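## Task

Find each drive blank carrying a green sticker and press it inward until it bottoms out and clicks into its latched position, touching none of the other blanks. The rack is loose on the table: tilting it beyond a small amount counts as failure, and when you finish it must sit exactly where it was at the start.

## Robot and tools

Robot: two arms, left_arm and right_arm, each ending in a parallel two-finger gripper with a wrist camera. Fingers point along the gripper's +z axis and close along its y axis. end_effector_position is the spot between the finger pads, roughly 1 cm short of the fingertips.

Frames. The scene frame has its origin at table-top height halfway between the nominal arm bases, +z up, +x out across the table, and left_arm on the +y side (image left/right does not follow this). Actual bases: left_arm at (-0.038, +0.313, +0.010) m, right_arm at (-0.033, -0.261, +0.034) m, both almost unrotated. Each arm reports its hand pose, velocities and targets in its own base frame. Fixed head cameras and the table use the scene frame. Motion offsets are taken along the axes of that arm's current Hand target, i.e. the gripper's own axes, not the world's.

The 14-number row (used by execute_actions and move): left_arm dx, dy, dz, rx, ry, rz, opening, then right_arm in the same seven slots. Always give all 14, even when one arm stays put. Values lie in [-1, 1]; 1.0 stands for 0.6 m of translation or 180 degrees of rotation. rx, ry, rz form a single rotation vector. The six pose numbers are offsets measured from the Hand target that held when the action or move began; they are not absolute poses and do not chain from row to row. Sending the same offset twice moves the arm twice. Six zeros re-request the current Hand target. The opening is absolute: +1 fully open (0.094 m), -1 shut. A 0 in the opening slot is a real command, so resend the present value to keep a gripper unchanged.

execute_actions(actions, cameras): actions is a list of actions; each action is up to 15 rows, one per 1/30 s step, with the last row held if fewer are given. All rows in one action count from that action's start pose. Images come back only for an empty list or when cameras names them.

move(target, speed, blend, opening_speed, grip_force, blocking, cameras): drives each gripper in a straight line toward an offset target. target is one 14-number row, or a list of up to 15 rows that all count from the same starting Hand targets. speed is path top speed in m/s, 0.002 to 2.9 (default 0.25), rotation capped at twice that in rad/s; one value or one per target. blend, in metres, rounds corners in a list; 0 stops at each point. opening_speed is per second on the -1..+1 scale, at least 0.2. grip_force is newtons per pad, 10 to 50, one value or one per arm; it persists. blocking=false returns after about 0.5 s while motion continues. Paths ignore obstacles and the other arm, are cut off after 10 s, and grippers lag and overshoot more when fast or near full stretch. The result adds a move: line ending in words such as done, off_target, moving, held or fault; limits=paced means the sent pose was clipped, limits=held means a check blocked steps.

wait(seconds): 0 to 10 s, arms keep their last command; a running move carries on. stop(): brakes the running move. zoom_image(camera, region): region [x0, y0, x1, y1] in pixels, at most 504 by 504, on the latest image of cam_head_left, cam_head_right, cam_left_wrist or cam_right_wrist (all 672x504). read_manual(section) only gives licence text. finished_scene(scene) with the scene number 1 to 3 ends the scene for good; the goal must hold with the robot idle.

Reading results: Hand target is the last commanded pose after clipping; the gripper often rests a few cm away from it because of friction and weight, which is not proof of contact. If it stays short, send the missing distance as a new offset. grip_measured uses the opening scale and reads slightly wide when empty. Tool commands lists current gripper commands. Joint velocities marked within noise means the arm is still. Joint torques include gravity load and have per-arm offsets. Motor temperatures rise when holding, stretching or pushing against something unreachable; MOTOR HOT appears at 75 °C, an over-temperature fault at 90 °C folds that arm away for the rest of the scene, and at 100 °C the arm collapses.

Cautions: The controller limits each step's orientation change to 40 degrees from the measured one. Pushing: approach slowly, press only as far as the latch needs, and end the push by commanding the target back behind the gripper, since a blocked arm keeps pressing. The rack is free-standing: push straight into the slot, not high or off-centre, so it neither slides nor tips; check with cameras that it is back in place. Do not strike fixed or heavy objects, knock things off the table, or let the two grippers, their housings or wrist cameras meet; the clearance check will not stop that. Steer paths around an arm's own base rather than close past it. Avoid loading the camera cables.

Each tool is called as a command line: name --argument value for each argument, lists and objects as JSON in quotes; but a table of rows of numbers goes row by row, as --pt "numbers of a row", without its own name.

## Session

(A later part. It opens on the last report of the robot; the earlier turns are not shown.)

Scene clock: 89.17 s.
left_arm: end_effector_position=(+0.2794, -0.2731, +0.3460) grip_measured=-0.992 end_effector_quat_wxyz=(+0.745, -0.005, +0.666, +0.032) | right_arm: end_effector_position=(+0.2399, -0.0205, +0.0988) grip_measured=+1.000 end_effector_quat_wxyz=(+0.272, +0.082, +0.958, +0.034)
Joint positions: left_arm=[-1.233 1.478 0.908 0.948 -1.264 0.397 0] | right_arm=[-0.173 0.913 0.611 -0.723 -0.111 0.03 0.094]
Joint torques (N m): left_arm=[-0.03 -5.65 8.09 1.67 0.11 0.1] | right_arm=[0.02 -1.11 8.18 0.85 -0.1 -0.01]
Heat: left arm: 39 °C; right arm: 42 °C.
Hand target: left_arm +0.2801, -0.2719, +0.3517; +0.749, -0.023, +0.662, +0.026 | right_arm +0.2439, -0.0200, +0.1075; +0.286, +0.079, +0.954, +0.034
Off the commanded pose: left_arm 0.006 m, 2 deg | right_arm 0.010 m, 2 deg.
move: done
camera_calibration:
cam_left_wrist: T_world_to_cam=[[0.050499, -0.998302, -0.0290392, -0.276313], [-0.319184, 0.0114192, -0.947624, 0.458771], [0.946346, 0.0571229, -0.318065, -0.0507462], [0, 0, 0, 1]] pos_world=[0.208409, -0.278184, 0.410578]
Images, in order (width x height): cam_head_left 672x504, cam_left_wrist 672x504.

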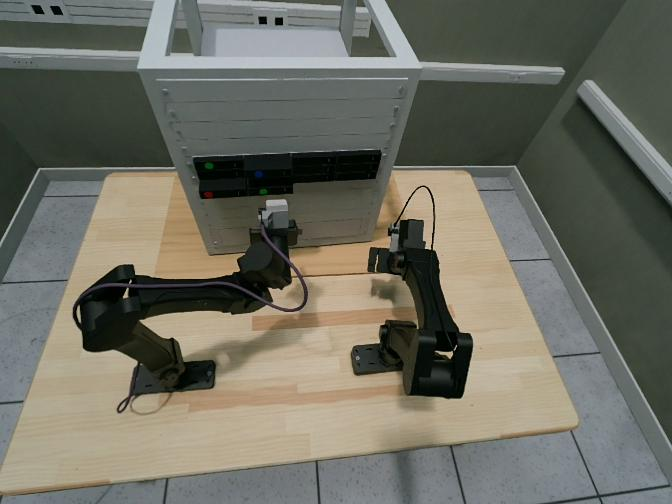

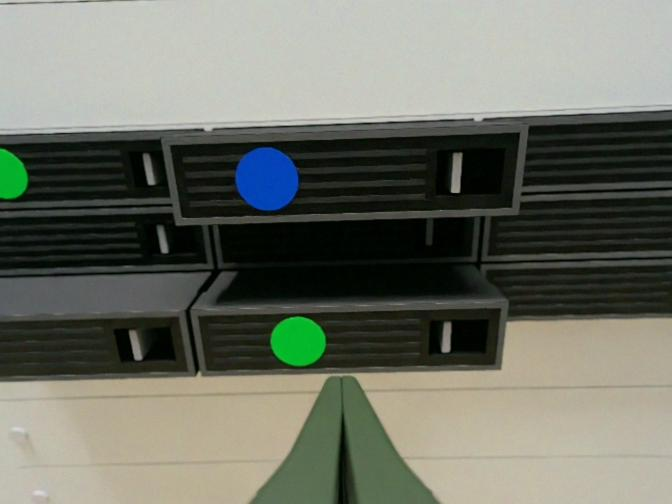

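move --target '[0.0265, -0.005, 0.0385, 0, 0, 0, -1, 0, 0, 0, 0, 0, 0, 1]' --speed 0.1 --cameras '["cam_left_wrist"]'

Scene clock: 94.50 s.
left_arm: end_effector_position=(+0.3020, -0.2679, +0.3317) grip_measured=-0.992 end_effector_quat_wxyz=(+0.743, -0.017, +0.668, +0.045) | right_arm: end_effector_position=(+0.2399, -0.0205, +0.0988) grip_measured=+1.000 end_effector_quat_wxyz=(+0.272, +0.082, +0.958, +0.034)
Joint positions: left_arm=[-1.164 1.525 0.908 0.948 -1.234 0.348 0] | right_arm=[-0.173 0.913 0.611 -0.723 -0.111 0.03 0.094]
Joint torques (N m): left_arm=[0.36 -6.2 8.64 1.47 0.47 -0.19] | right_arm=[0.09 -1.14 8.06 0.85 -0.09 0]
Heat: left arm: 39 °C; right arm: 42 °C.
Hand target: left_arm +0.3051, -0.2731, +0.3387; +0.749, -0.023, +0.662, +0.026 | right_arm +0.2439, -0.0200, +0.1075; +0.286, +0.079, +0.954, +0.034
Off the commanded pose: left_arm 0.009 m, 2 deg | right_arm 0.010 m, 2 deg.
move: done
camera_calibration:
cam_left_wrist: T_world_to_cam=[[0.08603, -0.995873, -0.0289118, -0.282724], [-0.323468, -0.000472484, -0.946239, 0.450009], [0.94232, 0.090757, -0.322174, -0.0654075], [0, 0, 0, 1]] pos_world=[0.231521, -0.275408, 0.396569]
Images, in order (width x height): cam_left_wrist 672x504.

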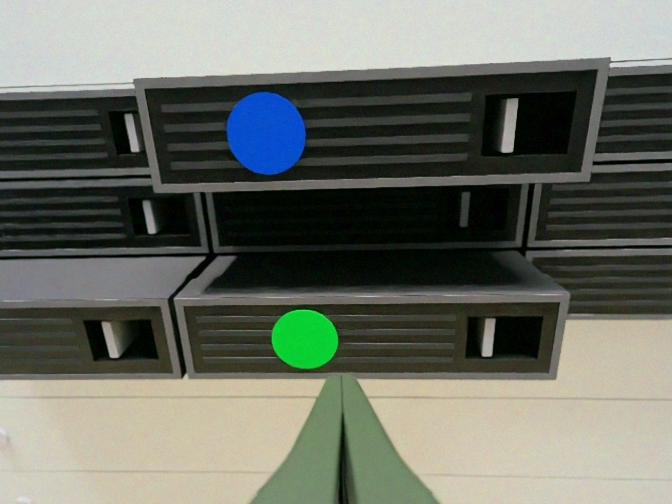

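move --target '[-0.0047, -0.0117, 0.0167, 0.0056, 0, 0, -1, 0, 0, 0, 0, 0, 0, 1]' --speed 0.08 --cameras '["cam_left_wrist"]'

Scene clock: 97.97 s.
left_arm: end_effector_position=(+0.3101, -0.2724, +0.3387) grip_measured=-0.992 end_effector_quat_wxyz=(+0.748, -0.023, +0.663, +0.028) | right_arm: end_effector_position=(+0.2399, -0.0205, +0.0988) grip_measured=+1.000 end_effector_quat_wxyz=(+0.272, +0.082, +0.958, +0.034)
Joint positions: left_arm=[-1.142 1.538 0.939 0.932 -1.195 0.314 0] | right_arm=[-0.173 0.913 0.611 -0.723 -0.111 0.03 0.094]
Joint torques (N m): left_arm=[0.31 -6.31 9.42 0.95 0.51 -0.18] | right_arm=[0.08 -1.17 8.08 0.85 -0.08 -0.02]
Heat: left arm: 39 °C; right arm: 42 °C.
Hand target: left_arm +0.3152, -0.2794, +0.3428; +0.749, -0.016, +0.662, +0.021 | right_arm +0.2439, -0.0200, +0.1075; +0.286, +0.079, +0.954, +0.034
Off the commanded pose: left_arm 0.010 m, 1 deg | right_arm 0.010 m, 2 deg.
move: done
camera_calibration:
cam_left_wrist: T_world_to_cam=[[0.0668001, -0.997763, 0.00271363, -0.293059], [-0.309182, -0.0232853, -0.950718, 0.450073], [0.948654, 0.062669, -0.310045, -0.0841041], [0, 0, 0, 1]] pos_world=[0.238516, -0.276653, 0.402611]
Images, in order (width x height): cam_left_wrist 672x504.

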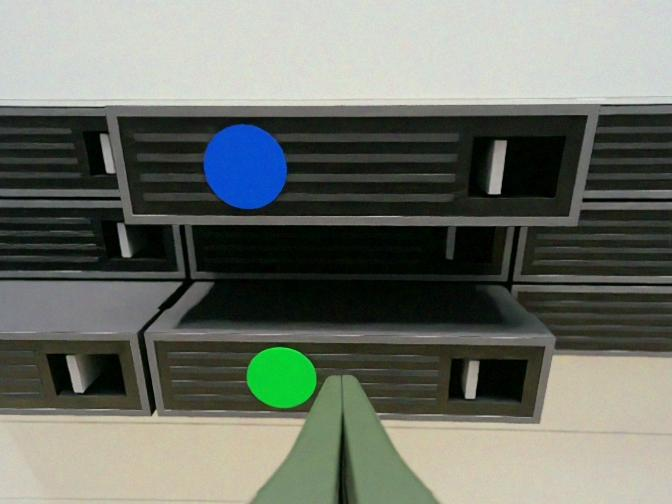

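move --target '[0.0073, 0.0006, 0.0328, 0, 0, 0, -1, 0, 0, 0, 0, 0, 0, 1]' --speed 0.05 --cameras '["cam_left_wrist"]'

Scene clock: 101.73 s.
left_arm: end_effector_position=(+0.3297, -0.2718, +0.3376) grip_measured=-0.992 end_effector_quat_wxyz=(+0.749, -0.022, +0.662, +0.027) | right_arm: end_effector_position=(+0.2399, -0.0205, +0.0988) grip_measured=+1.000 end_effector_quat_wxyz=(+0.272, +0.082, +0.958, +0.034)
Joint positions: left_arm=[-1.085 1.564 0.968 0.893 -1.139 0.274 0] | right_arm=[-0.173 0.913 0.611 -0.723 -0.111 0.03 0.094]
Joint torques (N m): left_arm=[0.68 -6.79 9.42 0.99 0.44 -0.22] | right_arm=[0.09 -1.16 8.09 0.85 -0.09 0]
Heat: left arm: 39 °C; right arm: 42 °C.
Hand target: left_arm +0.3352, -0.2780, +0.3408; +0.749, -0.016, +0.662, +0.021 | right_arm +0.2439, -0.0200, +0.1075; +0.286, +0.079, +0.954, +0.034
Off the commanded pose: left_arm 0.009 m, 1 deg | right_arm 0.010 m, 2 deg.
move: done
camera_calibration:
cam_left_wrist: T_world_to_cam=[[0.0652977, -0.99786, 0.0034867, -0.293507], [-0.306468, -0.0233796, -0.951594, 0.45458], [0.949639, 0.0610683, -0.307338, -0.10471], [0, 0, 0, 1]] pos_world=[0.257916, -0.275856, 0.401418]
Images, in order (width x height): cam_left_wrist 672x504.

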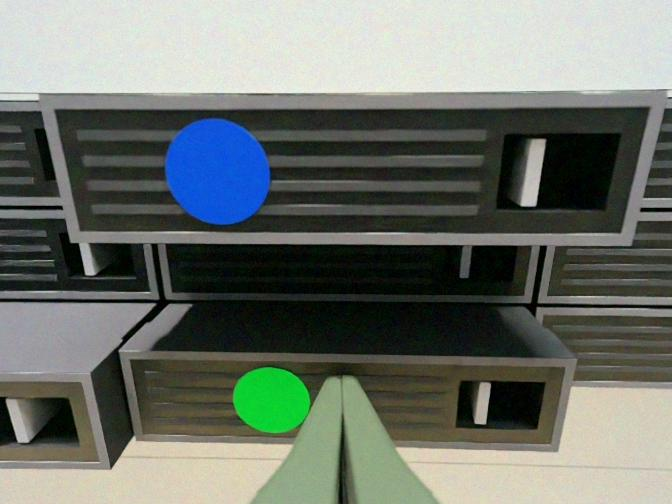

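move --target '[0.0030, 0.0004, 0.0248, 0, 0, 0, -1, 0, 0, 0, 0, 0, 0, 1]' --speed 0.04 --cameras '["cam_left_wrist"]'

Scene clock: 106.67 s.
left_arm: end_effector_position=(+0.3444, -0.2706, +0.3379) grip_measured=-0.992 end_effector_quat_wxyz=(+0.749, -0.023, +0.661, +0.027) | right_arm: end_effector_position=(+0.2399, -0.0205, +0.0988) grip_measured=+1.000 end_effector_quat_wxyz=(+0.272, +0.082, +0.958, +0.034)
Joint positions: left_arm=[-1.044 1.584 0.994 0.866 -1.099 0.25 0] | right_arm=[-0.173 0.913 0.611 -0.723 -0.111 0.03 0.094]
Joint torques (N m): left_arm=[0.36 -6.93 9.46 1.08 0.45 -0.22] | right_arm=[0.12 -1.07 8.16 0.85 -0.06 -0.01]
Heat: left arm: 39 °C; right arm: 42 °C.
Hand target: left_arm +0.3501, -0.2770, +0.3409; +0.749, -0.016, +0.662, +0.021 | right_arm +0.2439, -0.0200, +0.1075; +0.286, +0.079, +0.954, +0.034
Off the commanded pose: left_arm 0.009 m, 1 deg | right_arm 0.010 m, 2 deg.
move: done
camera_calibration:
cam_left_wrist: T_world_to_cam=[[0.0657041, -0.997833, 0.00354853, -0.29339], [-0.305244, -0.0234848, -0.951984, 0.458975], [0.950005, 0.0614661, -0.306126, -0.119094], [0, 0, 0, 1]] pos_world=[0.272516, -0.274655, 0.40152]
Images, in order (width x height): cam_left_wrist 672x504.

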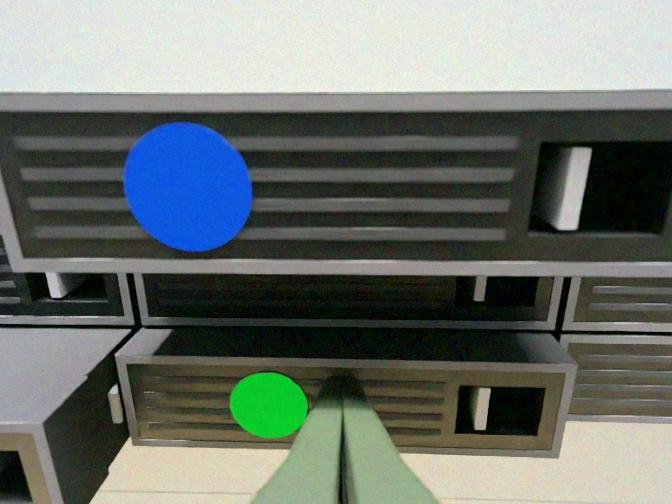

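move --target '[0.0020, 0.0003, 0.0165, 0, 0, 0, -1, 0, 0, 0, 0, 0, 0, 1]' --speed 0.04 --cameras '["cam_left_wrist"]'

Scene clock: 108.67 s.
left_arm: end_effector_position=(+0.3537, -0.2698, +0.3384) grip_measured=-0.992 end_effector_quat_wxyz=(+0.749, -0.024, +0.661, +0.028) | right_arm: end_effector_position=(+0.2399, -0.0205, +0.0988) grip_measured=+1.000 end_effector_quat_wxyz=(+0.272, +0.082, +0.958, +0.034)
Joint positions: left_arm=[-1.019 1.599 1.014 0.852 -1.078 0.236 0] | right_arm=[-0.173 0.913 0.611 -0.723 -0.111 0.03 0.094]
Joint torques (N m): left_arm=[0.36 -6.87 9.4 1.05 0.48 -0.2] | right_arm=[0.05 -1.22 8.1 0.87 -0.1 0]
Heat: left arm: 39 °C; right arm: 42 °C.
Hand target: left_arm +0.3601, -0.2762, +0.3409; +0.749, -0.016, +0.662, +0.021 | right_arm +0.2439, -0.0200, +0.1075; +0.286, +0.079, +0.954, +0.034
Off the commanded pose: left_arm 0.009 m, 1 deg | right_arm 0.010 m, 2 deg.
move: done
camera_calibration:
cam_left_wrist: T_world_to_cam=[[0.0683034, -0.997648, 0.00581058, -0.294891], [-0.304323, -0.0263812, -0.952204, 0.461344], [0.950117, 0.0632705, -0.305409, -0.127645], [0, 0, 0, 1]] pos_world=[0.281817, -0.27395, 0.402023]
Images, in order (width x height): cam_left_wrist 672x504.

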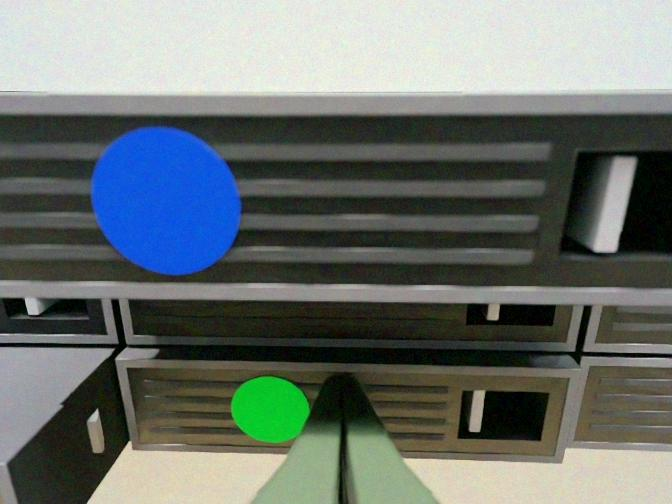

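move --target '[0.0008, 0.0001, 0.0066, 0, 0, 0, -1, 0, 0, 0, 0, 0, 0, 1]' --speed 0.03 --cameras '["cam_left_wrist"]'

move --target '[0.0006, 0.0001, 0.005, 0, 0, 0, -1, 0, 0, 0, 0, 0, 0, 1]' --speed 0.03 --cameras '["cam_left_wrist"]'

Scene clock: 112.13 s.
left_arm: end_effector_position=(+0.3577, -0.2696, +0.3384) grip_measured=-0.992 end_effector_quat_wxyz=(+0.750, -0.024, +0.661, +0.028) | right_arm: end_effector_position=(+0.2399, -0.0205, +0.0988) grip_measured=+1.000 end_effector_quat_wxyz=(+0.272, +0.082, +0.958, +0.034)
Joint positions: left_arm=[-1.009 1.605 1.022 0.845 -1.067 0.232 0] | right_arm=[-0.173 0.913 0.611 -0.723 -0.111 0.03 0.094]
Joint torques (N m): left_arm=[0.58 -7.02 9.47 1.07 0.46 -0.21] | right_arm=[0.03 -1.28 8.08 0.85 -0.11 0.02]
Heat: left arm: 39 °C; right arm: 42 °C.
Hand target: left_arm +0.3641, -0.2760, +0.3408; +0.749, -0.016, +0.662, +0.021 | right_arm +0.2439, -0.0200, +0.1075; +0.286, +0.079, +0.954, +0.034
Off the commanded pose: left_arm 0.009 m, 1 deg | right_arm 0.010 m, 2 deg.
move: done
camera_calibration:
cam_left_wrist: T_world_to_cam=[[0.0678053, -0.997686, 0.00493687, -0.294482], [-0.304101, -0.0253797, -0.952302, 0.462817], [0.950224, 0.0630698, -0.305118, -0.13166], [0, 0, 0, 1]] pos_world=[0.285817, -0.273751, 0.402023]
Images, in order (width x height): cam_left_wrist 672x504.

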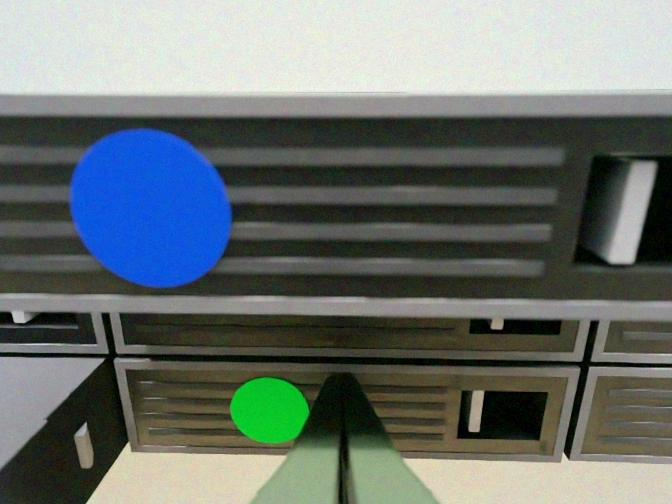

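Scene clock: 113.13 s.
left_arm: end_effector_position=(+0.3588, -0.2699, +0.3391) grip_measured=-0.992 end_effector_quat_wxyz=(+0.750, -0.023, +0.661, +0.026) | right_arm: end_effector_position=(+0.2399, -0.0205, +0.0988) grip_measured=+1.000 end_effector_quat_wxyz=(+0.272, +0.082, +0.958, +0.034)
Joint positions: left_arm=[-1.006 1.605 1.025 0.84 -1.06 0.228 0] | right_arm=[-0.173 0.913 0.611 -0.723 -0.111 0.03 0.094]
Joint torques (N m): left_arm=[0.83 -6.58 9.77 1.1 0.48 -0.24] | right_arm=[0.09 -1.2 8.08 0.85 -0.1 0]
Heat: left arm: 39 °C; right arm: 42 °C.
Hand target: left_arm +0.3671, -0.2758, +0.3409; +0.749, -0.016, +0.662, +0.021 | right_arm +0.2439, -0.0200, +0.1075; +0.286, +0.079, +0.954, +0.034
Off the commanded pose: left_arm 0.010 m, 1 deg | right_arm 0.010 m, 2 deg.
move: done
camera_calibration:
cam_left_wrist: T_world_to_cam=[[0.0641208, -0.997924, 0.00593414, -0.293971], [-0.303727, -0.0251793, -0.952426, 0.463691], [0.950599, 0.059268, -0.304711, -0.133737], [0, 0, 0, 1]] pos_world=[0.286816, -0.273759, 0.402625]
Images, in order (width x height): cam_left_wrist 672x504.

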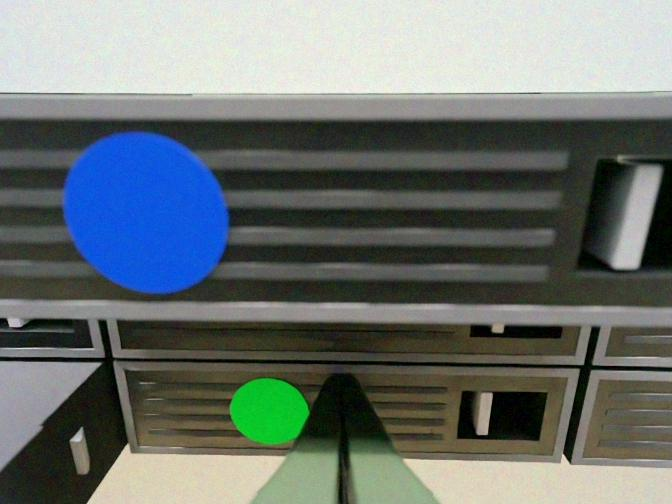

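zoom_image --camera "cam_left_wrist" --region '[400, 300, 672, 480]'

Scaled by 1.853.

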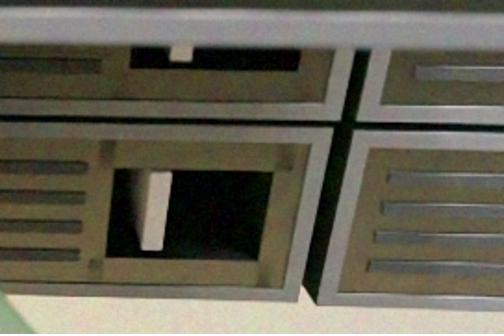

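move --target '[0.0006, 0.0001, 0.005, 0, 0, 0, -1, 0, 0, 0, 0, 0, 0, 1]' --speed 0.03 --cameras '["cam_left_wrist"]'

zoom_image --camera "cam_left_wrist" --region '[400, 300, 672, 480]'

Scene clock: 116.80 s.
left_arm: end_effector_position=(+0.3590, -0.2703, +0.3390) grip_measured=-0.992 end_effector_quat_wxyz=(+0.750, -0.024, +0.661, +0.025) | right_arm: end_effector_position=(+0.2399, -0.0205, +0.0988) grip_measured=+1.000 end_effector_quat_wxyz=(+0.272, +0.082, +0.958, +0.034)
Joint positions: left_arm=[-1.006 1.607 1.027 0.84 -1.06 0.225 0] | right_arm=[-0.173 0.913 0.611 -0.723 -0.111 0.03 0.094]
Joint torques (N m): left_arm=[1.18 -6.32 10.02 1.03 0.55 -0.25] | right_arm=[0.06 -1.16 8.18 0.86 -0.08 -0.02]
Heat: left arm: 39 °C; right arm: 42 °C.
Hand target: left_arm +0.3701, -0.2756, +0.3409; +0.749, -0.016, +0.662, +0.021 | right_arm +0.2439, -0.0200, +0.1075; +0.286, +0.079, +0.954, +0.034
Off the commanded pose: left_arm 0.012 m, 1 deg | right_arm 0.010 m, 2 deg.
move: off_target (left_arm)
camera_calibration:
cam_left_wrist: T_world_to_cam=[[0.0637454, -0.997928, 0.00867632, -0.295081], [-0.303762, -0.0276837, -0.952346, 0.462947], [0.950613, 0.0580721, -0.304898, -0.134208], [0, 0, 0, 1]] pos_world=[0.287016, -0.27386, 0.402526]
Images, in order (width x height): cam_left_wrist 672x504.

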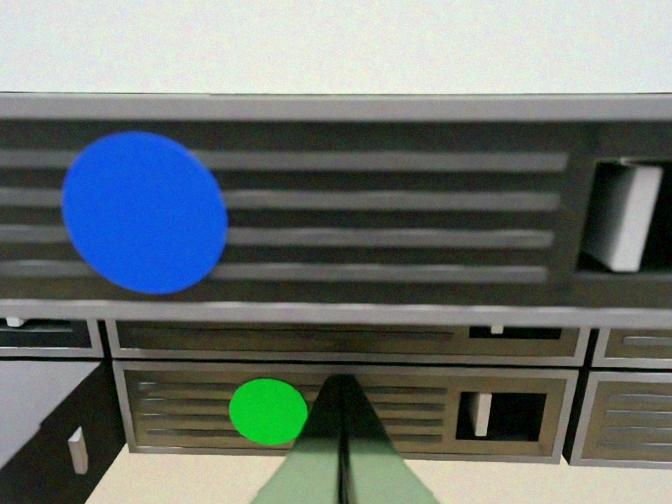

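Scaled by 1.853.

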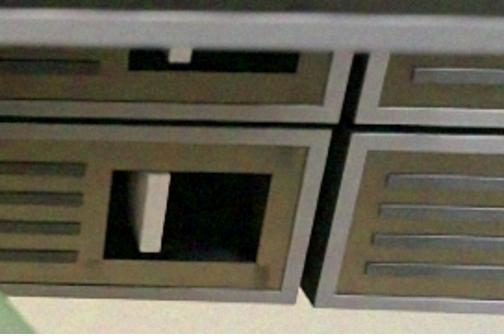

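move --target '[-0.0162, -0.0023, -0.1327, 0, 0, 0, -1, 0, 0, 0, 0, 0, 0, 1]' --speed 0.12 --cameras '["all"]'

Scene clock: 122.57 s.
left_arm: end_effector_position=(+0.2928, -0.2920, +0.3265) grip_measured=-0.992 end_effector_quat_wxyz=(+0.742, +0.010, +0.670, +0.034) | right_arm: end_effector_position=(+0.2399, -0.0205, +0.0988) grip_measured=+1.000 end_effector_quat_wxyz=(+0.272, +0.082, +0.958, +0.034)
Joint positions: left_arm=[-1.21 1.564 0.933 0.939 -1.225 0.351 0] | right_arm=[-0.173 0.913 0.611 -0.723 -0.111 0.03 0.094]
Joint torques (N m): left_arm=[-0.09 -10.76 6.38 1.78 0.09 0.09] | right_arm=[0.05 -1.13 8.09 0.84 -0.08 -0.01]
Heat: left arm: 40 °C; right arm: 42 °C.
Hand target: left_arm +0.2901, -0.2812, +0.3408; +0.749, -0.016, +0.662, +0.020 | right_arm +0.2439, -0.0200, +0.1075; +0.286, +0.079, +0.954, +0.034
Off the commanded pose: left_arm 0.018 m, 4 deg | right_arm 0.010 m, 2 deg.
move: off_target (left_arm)
camera_calibration:
cam_left_wrist: T_world_to_cam=[[0.0322421, -0.998029, -0.0538356, -0.282923], [-0.328107, 0.0403095, -0.94378, 0.454495], [0.94409, 0.0480933, -0.326161, -0.0679553], [0, 0, 0, 1]] pos_world=[0.222401, -0.297418, 0.391547]

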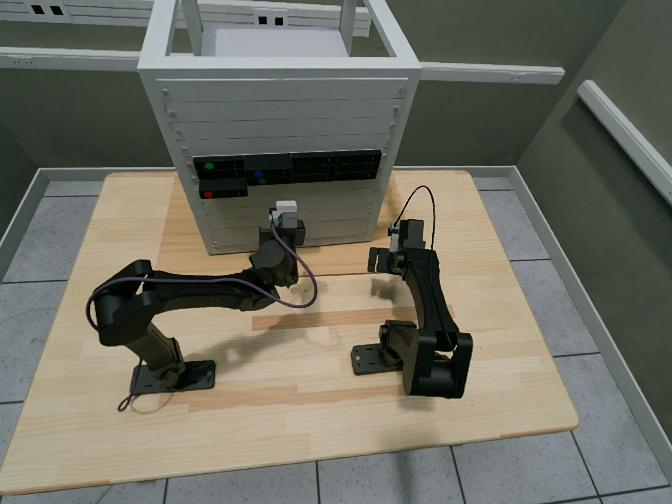

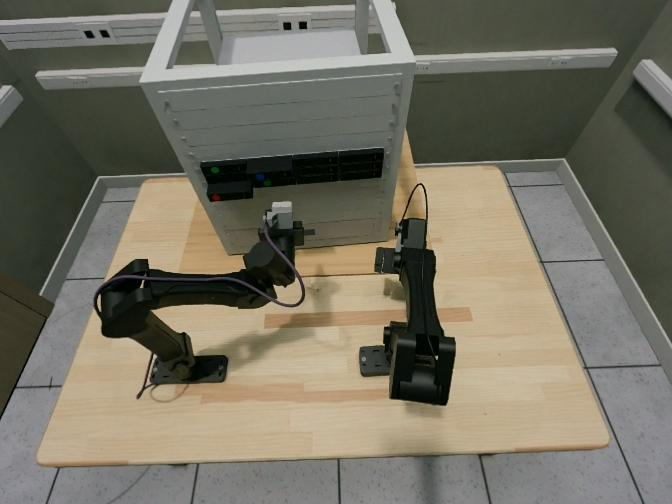

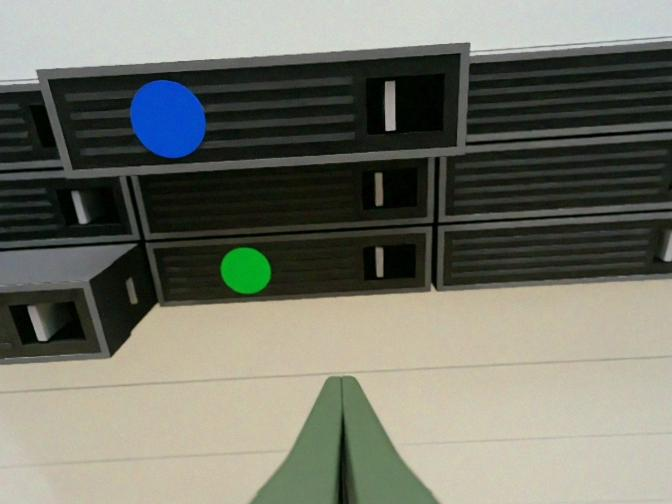

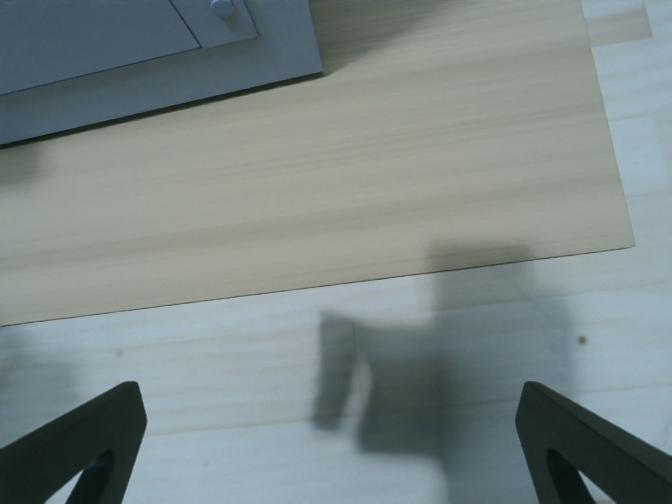

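finished_scene --scene 1

The scene is finished: the task was done.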